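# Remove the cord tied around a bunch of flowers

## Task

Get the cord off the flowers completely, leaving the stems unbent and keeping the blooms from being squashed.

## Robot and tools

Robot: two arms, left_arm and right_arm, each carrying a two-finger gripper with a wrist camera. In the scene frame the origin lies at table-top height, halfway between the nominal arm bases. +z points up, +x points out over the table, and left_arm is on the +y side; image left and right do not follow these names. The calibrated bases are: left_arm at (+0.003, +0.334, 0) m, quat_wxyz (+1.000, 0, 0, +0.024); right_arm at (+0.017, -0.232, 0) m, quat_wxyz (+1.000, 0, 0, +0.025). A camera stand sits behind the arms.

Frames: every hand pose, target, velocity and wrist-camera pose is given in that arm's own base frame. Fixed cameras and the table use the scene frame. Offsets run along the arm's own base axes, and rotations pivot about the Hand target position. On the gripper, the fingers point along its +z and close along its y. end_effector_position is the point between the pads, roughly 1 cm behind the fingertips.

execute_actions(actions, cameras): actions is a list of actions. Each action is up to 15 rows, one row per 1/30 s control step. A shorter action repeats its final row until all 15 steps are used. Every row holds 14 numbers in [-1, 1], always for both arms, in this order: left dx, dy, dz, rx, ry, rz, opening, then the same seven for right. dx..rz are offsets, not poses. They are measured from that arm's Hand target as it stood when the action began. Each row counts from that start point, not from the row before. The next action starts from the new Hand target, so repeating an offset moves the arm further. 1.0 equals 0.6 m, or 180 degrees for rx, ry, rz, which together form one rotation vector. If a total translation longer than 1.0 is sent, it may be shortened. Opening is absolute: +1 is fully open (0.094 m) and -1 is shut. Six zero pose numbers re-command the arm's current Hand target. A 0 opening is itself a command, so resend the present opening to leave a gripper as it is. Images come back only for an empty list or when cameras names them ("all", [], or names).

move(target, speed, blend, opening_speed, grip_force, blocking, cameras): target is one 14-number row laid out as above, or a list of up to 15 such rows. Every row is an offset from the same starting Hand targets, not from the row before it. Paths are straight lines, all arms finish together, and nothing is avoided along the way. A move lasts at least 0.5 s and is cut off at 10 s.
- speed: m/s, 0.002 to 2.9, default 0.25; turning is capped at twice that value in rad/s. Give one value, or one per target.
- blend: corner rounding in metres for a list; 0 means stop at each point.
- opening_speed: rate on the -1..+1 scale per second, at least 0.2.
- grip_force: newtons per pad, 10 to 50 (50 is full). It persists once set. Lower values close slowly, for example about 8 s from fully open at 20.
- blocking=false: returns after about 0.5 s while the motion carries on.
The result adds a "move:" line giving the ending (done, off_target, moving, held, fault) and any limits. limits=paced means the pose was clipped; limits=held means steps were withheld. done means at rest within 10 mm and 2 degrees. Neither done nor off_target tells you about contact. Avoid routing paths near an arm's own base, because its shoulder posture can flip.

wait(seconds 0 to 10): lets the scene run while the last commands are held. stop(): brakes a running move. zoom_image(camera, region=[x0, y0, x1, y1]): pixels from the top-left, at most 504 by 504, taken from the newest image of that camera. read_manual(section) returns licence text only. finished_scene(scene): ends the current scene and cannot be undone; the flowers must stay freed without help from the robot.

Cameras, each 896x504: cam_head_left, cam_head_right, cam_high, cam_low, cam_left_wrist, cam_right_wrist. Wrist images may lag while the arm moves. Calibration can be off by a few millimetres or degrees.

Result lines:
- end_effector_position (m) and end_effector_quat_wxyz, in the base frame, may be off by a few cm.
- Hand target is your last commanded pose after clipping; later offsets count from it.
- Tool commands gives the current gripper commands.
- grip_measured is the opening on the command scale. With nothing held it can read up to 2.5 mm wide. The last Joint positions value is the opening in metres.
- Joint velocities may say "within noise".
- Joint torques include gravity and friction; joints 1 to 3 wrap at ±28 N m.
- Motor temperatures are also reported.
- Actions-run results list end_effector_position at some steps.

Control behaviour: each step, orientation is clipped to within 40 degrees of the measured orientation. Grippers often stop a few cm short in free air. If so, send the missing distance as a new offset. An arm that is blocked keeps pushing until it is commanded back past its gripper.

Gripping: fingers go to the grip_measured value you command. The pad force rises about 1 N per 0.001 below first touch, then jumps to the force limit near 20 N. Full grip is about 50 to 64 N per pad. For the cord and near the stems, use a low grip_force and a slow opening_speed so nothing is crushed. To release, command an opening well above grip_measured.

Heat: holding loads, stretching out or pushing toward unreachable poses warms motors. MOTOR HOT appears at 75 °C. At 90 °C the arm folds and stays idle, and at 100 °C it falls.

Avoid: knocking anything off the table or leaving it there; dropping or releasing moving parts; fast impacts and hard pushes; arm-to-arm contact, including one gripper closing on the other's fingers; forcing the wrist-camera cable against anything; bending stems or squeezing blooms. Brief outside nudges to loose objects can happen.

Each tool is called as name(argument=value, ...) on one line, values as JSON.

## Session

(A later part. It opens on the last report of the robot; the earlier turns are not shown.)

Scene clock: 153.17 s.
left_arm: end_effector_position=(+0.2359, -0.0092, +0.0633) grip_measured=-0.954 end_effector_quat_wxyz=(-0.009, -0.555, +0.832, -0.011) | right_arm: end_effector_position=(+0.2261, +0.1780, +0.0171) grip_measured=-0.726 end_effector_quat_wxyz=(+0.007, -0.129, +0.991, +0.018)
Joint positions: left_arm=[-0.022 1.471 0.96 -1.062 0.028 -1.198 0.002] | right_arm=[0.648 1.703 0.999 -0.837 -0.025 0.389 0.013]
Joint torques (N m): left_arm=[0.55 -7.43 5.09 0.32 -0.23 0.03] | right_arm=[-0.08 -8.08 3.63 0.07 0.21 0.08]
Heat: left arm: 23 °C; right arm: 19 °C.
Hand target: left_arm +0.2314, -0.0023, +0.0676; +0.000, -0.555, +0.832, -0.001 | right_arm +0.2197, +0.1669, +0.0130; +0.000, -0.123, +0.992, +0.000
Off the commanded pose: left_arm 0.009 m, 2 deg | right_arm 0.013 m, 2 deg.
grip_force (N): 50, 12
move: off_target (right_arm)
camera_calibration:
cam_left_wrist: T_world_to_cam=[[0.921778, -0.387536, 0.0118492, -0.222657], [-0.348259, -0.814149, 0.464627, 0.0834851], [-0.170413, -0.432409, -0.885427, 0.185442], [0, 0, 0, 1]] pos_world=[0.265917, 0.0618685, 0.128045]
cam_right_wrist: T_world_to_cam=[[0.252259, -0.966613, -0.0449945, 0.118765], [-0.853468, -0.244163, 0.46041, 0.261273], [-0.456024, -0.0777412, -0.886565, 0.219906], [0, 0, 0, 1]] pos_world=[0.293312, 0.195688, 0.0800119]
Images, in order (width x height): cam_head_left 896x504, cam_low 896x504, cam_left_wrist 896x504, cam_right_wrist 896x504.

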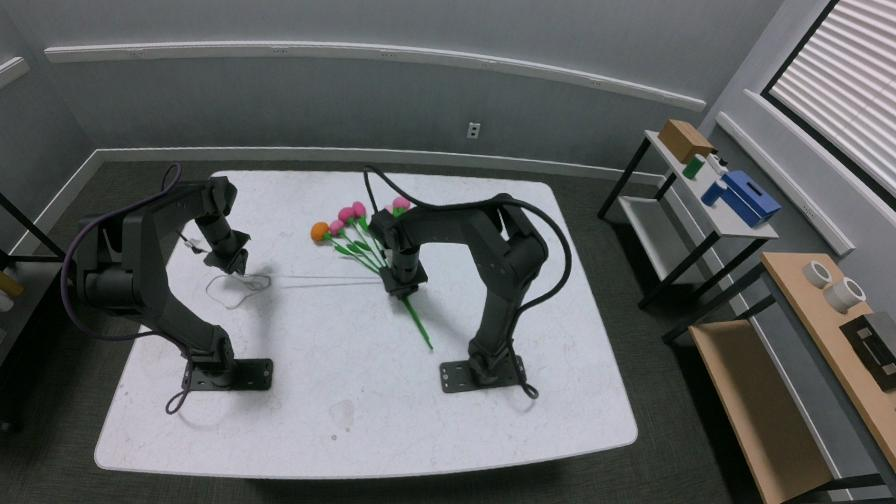

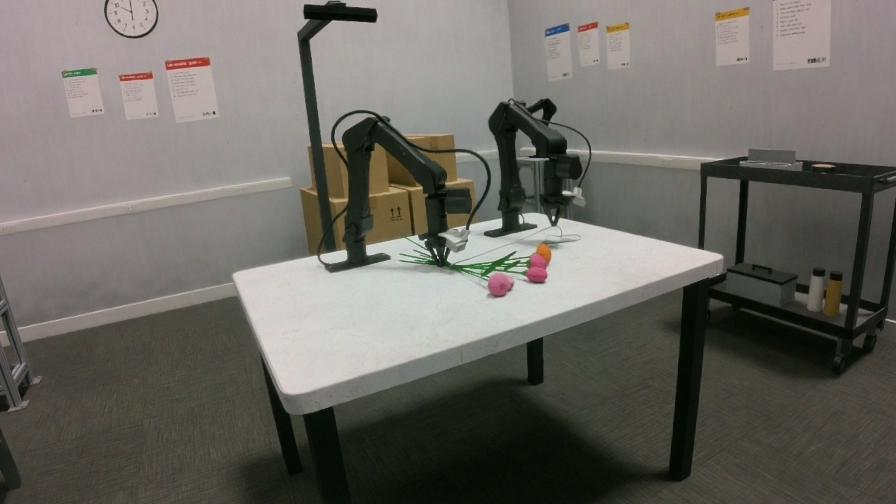

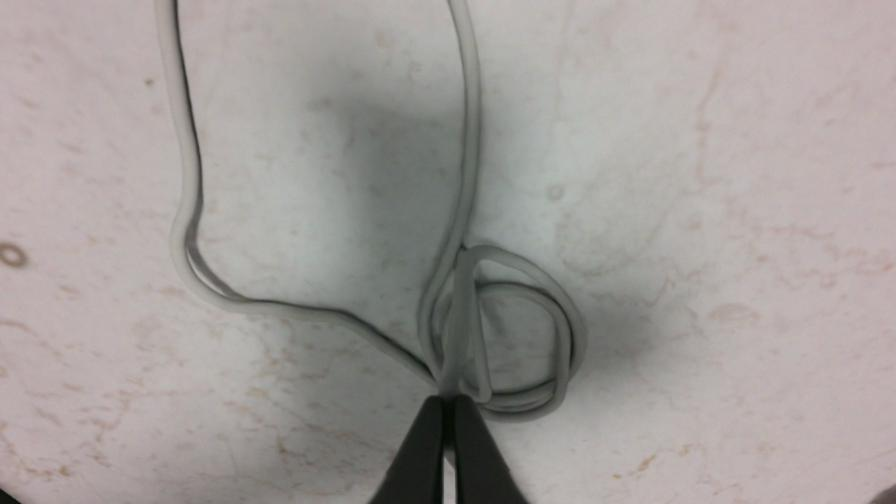

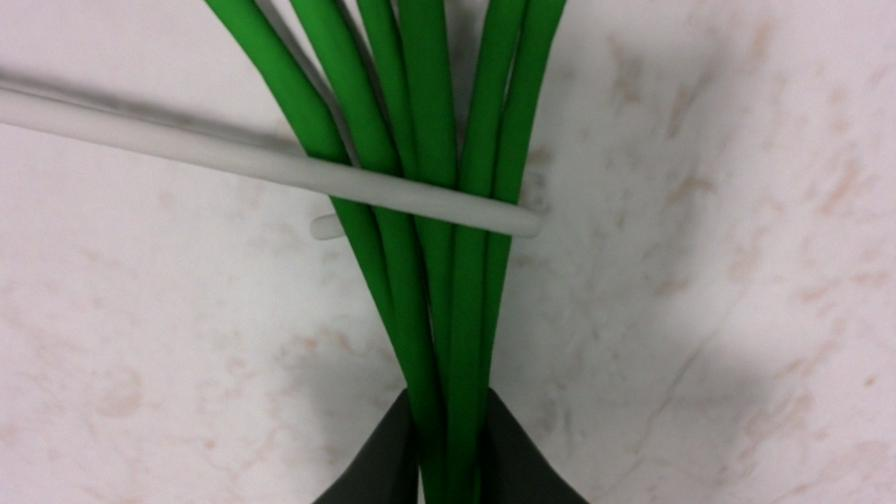

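move(target=[-0.0,0.14,0.06,0,0,0,-1,0,0.0,0.0,0,0,0,-0.73], cameras=["cam_right_wrist","cam_head_left","cam_low"], speed=0.08)

Scene clock: 157.73 s.
left_arm: end_effector_position=(+0.2291, +0.0779, +0.0983) grip_measured=-0.954 end_effector_quat_wxyz=(-0.004, -0.556, +0.831, -0.005) | right_arm: end_effector_position=(+0.2265, +0.1775, +0.0171) grip_measured=-0.727 end_effector_quat_wxyz=(+0.008, -0.129, +0.991, +0.017)
Joint positions: left_arm=[0.332 1.469 1.1 -1.207 0.011 -0.848 0.002] | right_arm=[0.648 1.703 0.999 -0.837 -0.022 0.389 0.013]
Joint torques (N m): left_arm=[0.29 -4.71 7.97 0.27 -0.09 0.08] | right_arm=[-0.2 -7.98 3.55 0.05 0.24 0.07]
Heat: left arm: 23 °C; right arm: 19 °C.
Hand target: left_arm +0.2314, +0.0817, +0.1037; +0.000, -0.555, +0.832, -0.001 | right_arm +0.2197, +0.1669, +0.0130; +0.000, -0.123, +0.992, +0.000
Off the commanded pose: left_arm 0.007 m, 1 deg | right_arm 0.013 m, 2 deg.
grip_force (N): 50, 12
move: off_target (right_arm)
camera_calibration:
cam_right_wrist: T_world_to_cam=[[0.252208, -0.966767, -0.0418718, 0.11811], [-0.854463, -0.242803, 0.459283, 0.261469], [-0.454186, -0.0800571, -0.887303, 0.219937], [0, 0, 0, 1]] pos_world=[0.29352, 0.195278, 0.080008]
Images, in order (width x height): cam_head_left 896x504, cam_low 896x504, cam_right_wrist 896x504.

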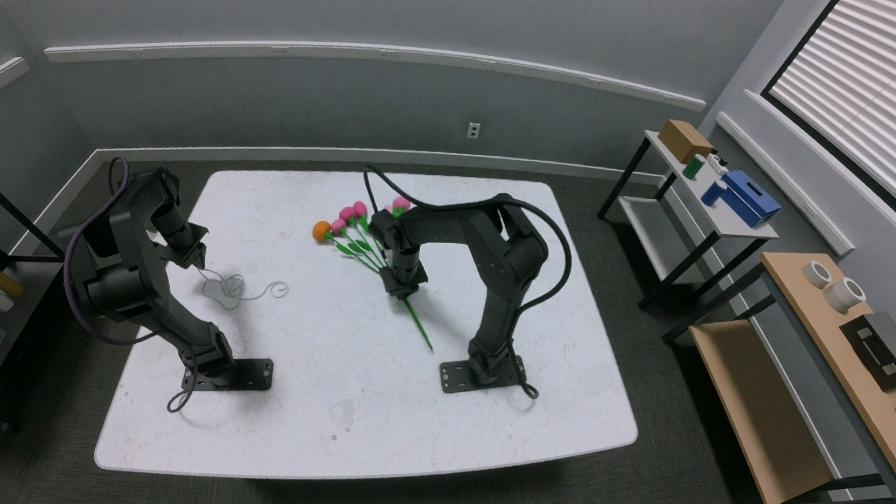

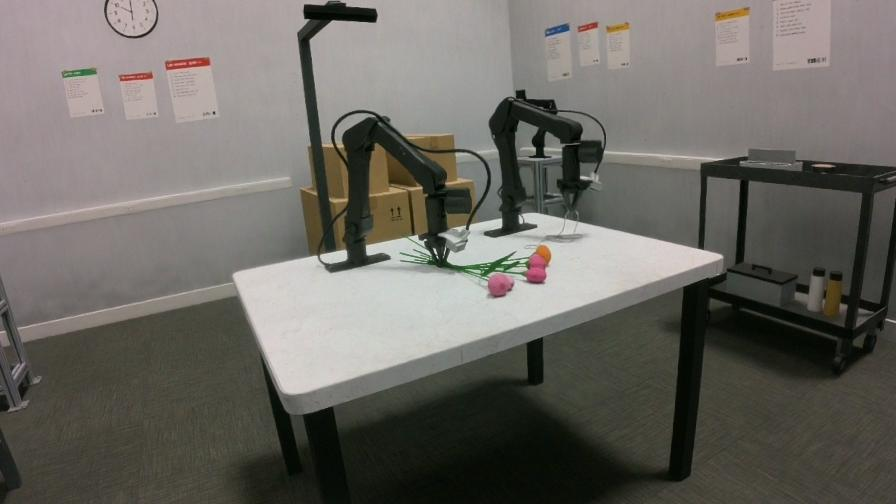

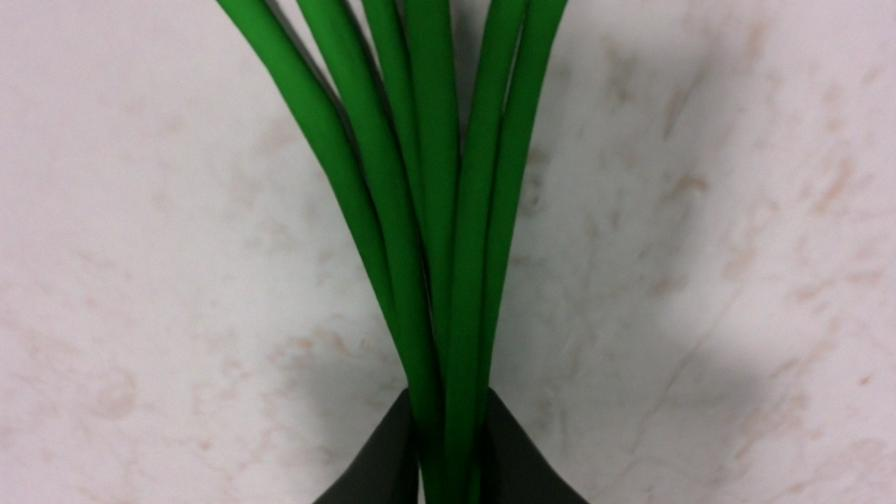

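move(target=[[0.0,-0.27,0.0,0,0,0,-1,0.008,0.016,0.003,0,0,0,-0.73],[0.0,-0.27,-0.13,0,0,0,-1,0.008,0.016,0.003,0,0,0,0.1]], cameras=["cam_right_wrist","cam_left_wrist","cam_head_left","cam_low"], speed=0.12, opening_speed=0.3)

Scene clock: 165.50 s.
left_arm: end_effector_position=(+0.2302, -0.0811, +0.0280) grip_measured=-0.954 end_effector_quat_wxyz=(-0.005, -0.554, +0.833, -0.003) | right_arm: end_effector_position=(+0.2239, +0.1782, +0.0170) grip_measured=+0.097 end_effector_quat_wxyz=(+0.006, -0.126, +0.992, +0.013)
Joint positions: left_arm=[-0.334 1.552 0.887 -0.908 0.012 -1.507 0.002] | right_arm=[0.658 1.704 1 -0.844 -0.017 0.405 0.052]
Joint torques (N m): left_arm=[-0.35 -5.22 4.74 0.62 -0.11 -0.1] | right_arm=[0.2 -5.61 6.74 -0.02 0.15 0.09]
Heat: left arm: 23 °C; right arm: 20 °C.
Hand target: left_arm +0.2313, -0.0803, +0.0256; +0.000, -0.555, +0.832, +0.000 | right_arm +0.2245, +0.1765, +0.0149; +0.000, -0.123, +0.992, +0.001
Off the commanded pose: left_arm 0.003 m, 1 deg | right_arm 0.003 m, 2 deg.
grip_force (N): 50, 12
move: done
camera_calibration:
cam_left_wrist: T_world_to_cam=[[0.920555, -0.390607, 0.00212433, -0.244451], [-0.349403, -0.820993, 0.45154, 0.0393646], [-0.174631, -0.41641, -0.892248, 0.124558], [0, 0, 0, 1]] pos_world=[0.260536, -0.0112987, 0.0938816]
cam_right_wrist: T_world_to_cam=[[0.246757, -0.968462, -0.0345382, 0.120852], [-0.854503, -0.234255, 0.463627, 0.257888], [-0.457096, -0.08489, -0.885357, 0.220239], [0, 0, 0, 1]] pos_world=[0.291215, 0.196148, 0.0796005]
Images, in order (width x height): cam_head_left 896x504, cam_low 896x504, cam_left_wrist 896x504, cam_right_wrist 896x504.

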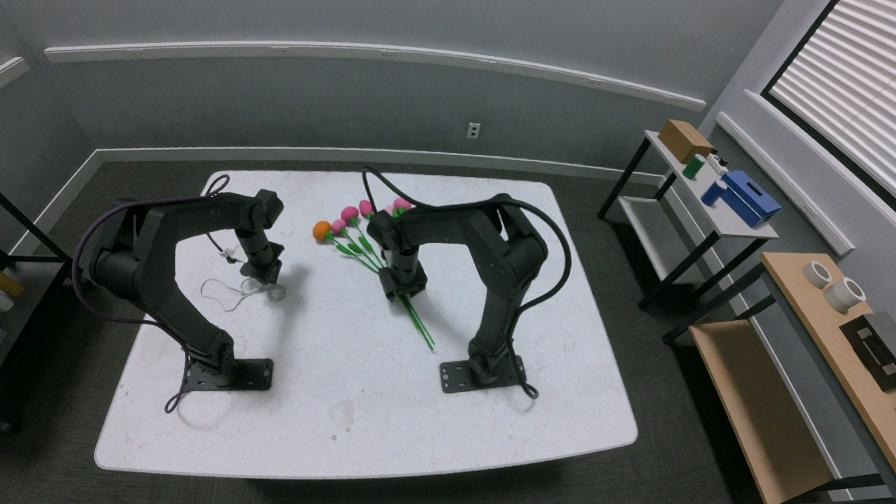

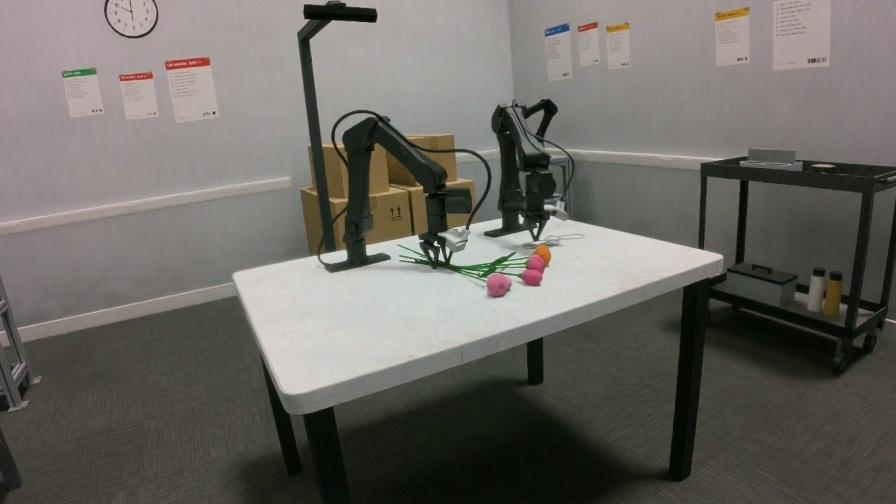

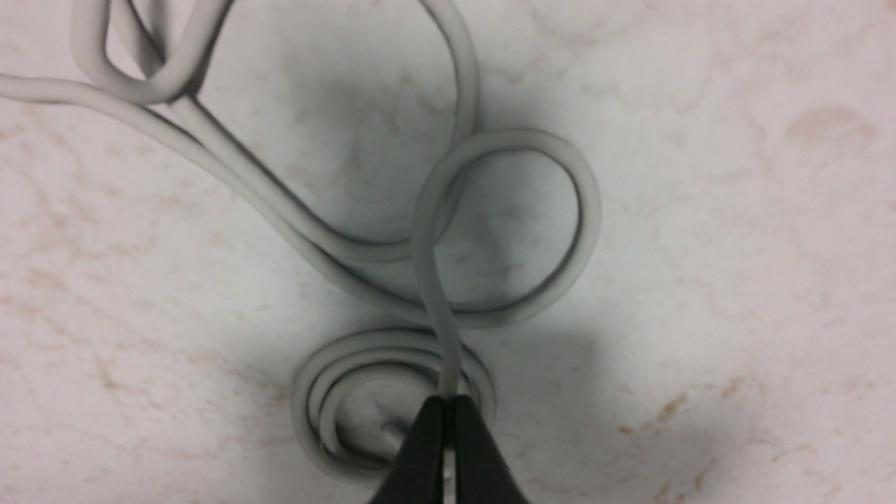

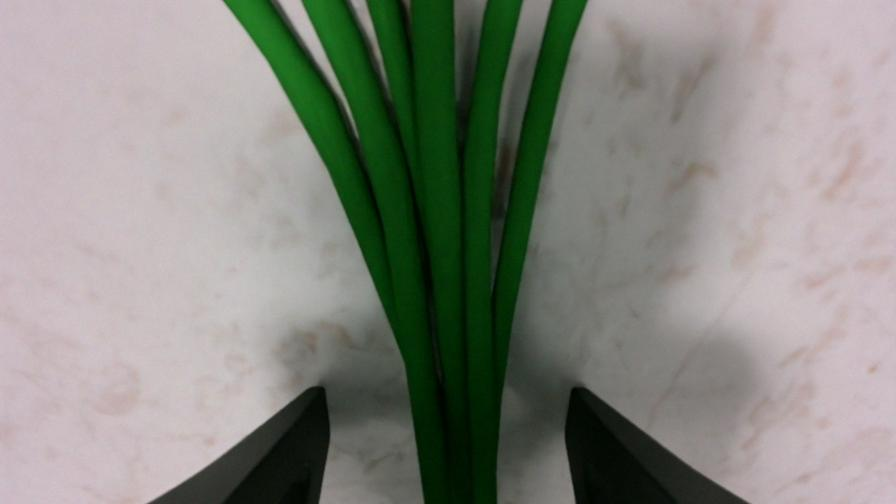

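Release cord low and lift both arms.

move(target=[[0,0,-0.015,0,0,0,-1,0,0,0.03,0,0,0,0.1],[0,0,-0.015,0,0,0,-0.5,0,0,0.06,0,0,0,0.1],[0,0,0.15,0,0,0,-0.5,0,0,0.18,0,0,0,0.1]], cameras=["cam_right_wrist","cam_left_wrist","cam_head_left","cam_low"], speed=0.1, opening_speed=0.8)

Scene clock: 171.73 s.
left_arm: end_effector_position=(+0.2295, -0.0809, +0.1050) grip_measured=-0.503 end_effector_quat_wxyz=(-0.011, -0.554, +0.833, +0.005) | right_arm: end_effector_position=(+0.2201, +0.1752, +0.1114) grip_measured=+0.098 end_effector_quat_wxyz=(-0.018, -0.126, +0.992, -0.001)
Joint positions: left_arm=[-0.334 1.488 1.144 -1.248 0.012 -1.508 0.023] | right_arm=[0.658 1.639 1.318 -1.282 -0.016 0.406 0.052]
Joint torques (N m): left_arm=[-0.34 -7.24 7.77 0.2 -0.11 -0.1] | right_arm=[0.39 -8.84 8.24 -0.08 0.15 0.03]
Heat: left arm: 23 °C; right arm: 20 °C.
Hand target: left_arm +0.2314, -0.0803, +0.1157; +0.000, -0.555, +0.832, -0.001 | right_arm +0.2245, +0.1765, +0.1228; +0.000, -0.123, +0.992, +0.001
Off the commanded pose: left_arm 0.011 m, 1 deg | right_arm 0.012 m, 2 deg.
grip_force (N): 50, 12
move: off_target (left_arm, right_arm)
camera_calibration:
cam_left_wrist: T_world_to_cam=[[0.920584, -0.390162, -0.0172694, -0.241911], [-0.340753, -0.824036, 0.452606, 0.00213813], [-0.19082, -0.410777, -0.891543, 0.197433], [0, 0, 0, 1]] pos_world=[0.261103, -0.0115218, 0.170875]
cam_right_wrist: T_world_to_cam=[[0.245467, -0.969323, -0.0125978, 0.120083], [-0.833884, -0.21776, 0.507166, 0.197888], [-0.494351, -0.113987, -0.861756, 0.312549], [0, 0, 0, 1]] pos_world=[0.290049, 0.195118, 0.170492]
Images, in order (width x height): cam_head_left 896x504, cam_low 896x504, cam_left_wrist 896x504, cam_right_wrist 896x504.

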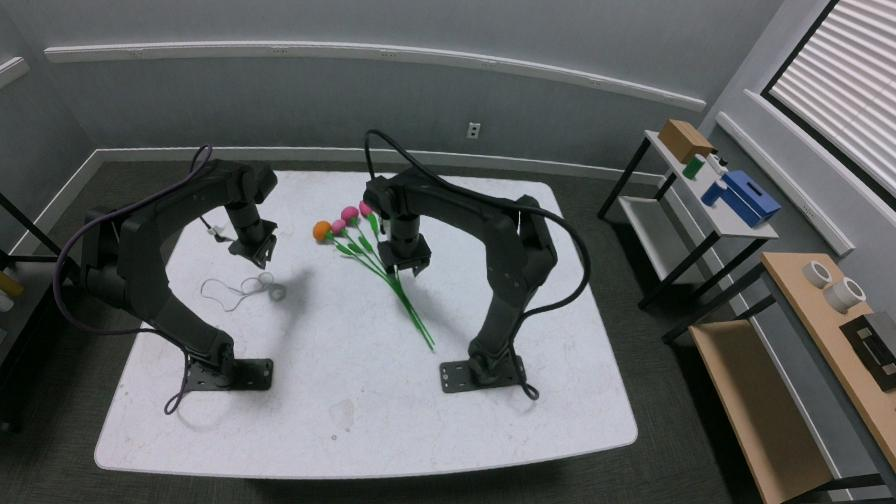

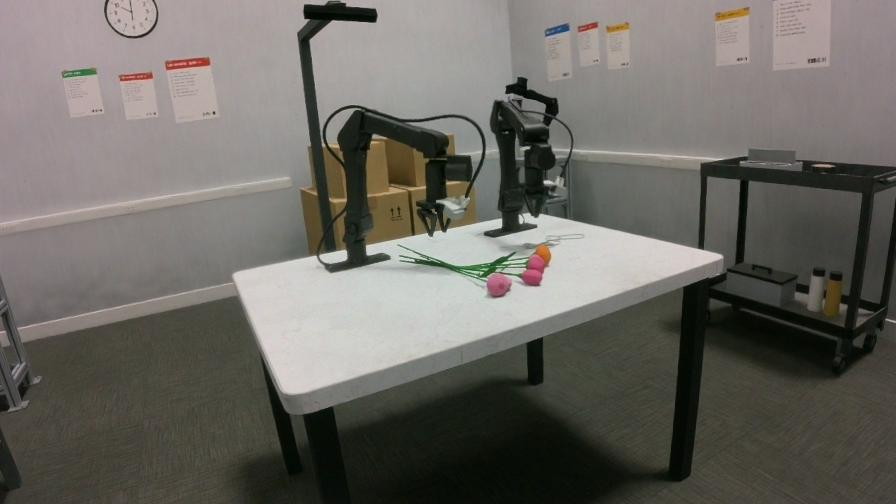

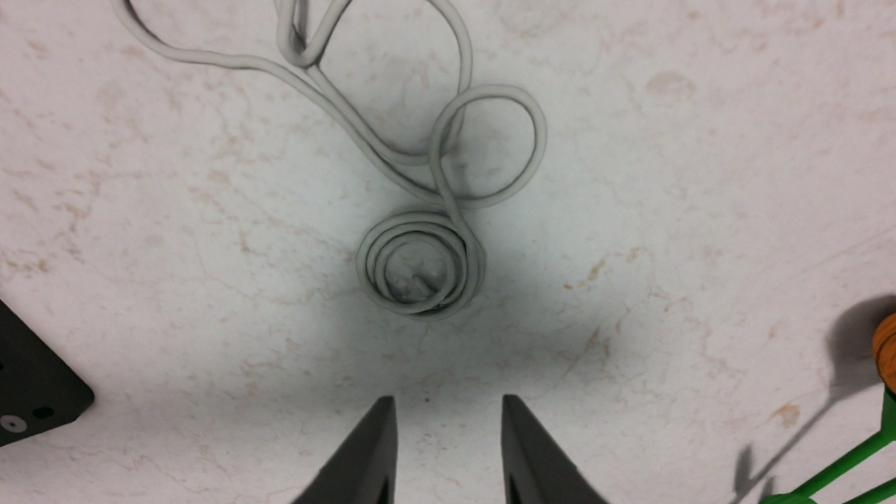

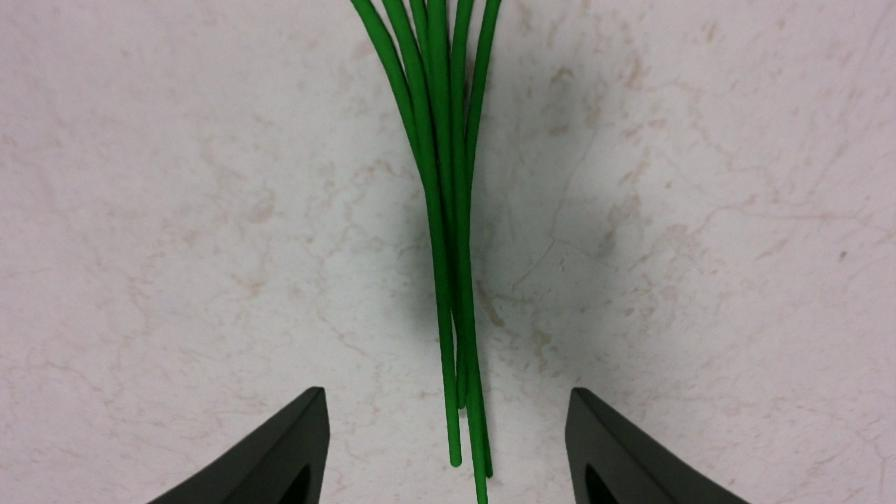

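Cord is off and everything is on the table.

finished_scene(scene=2)

The scene is finished: the task was done.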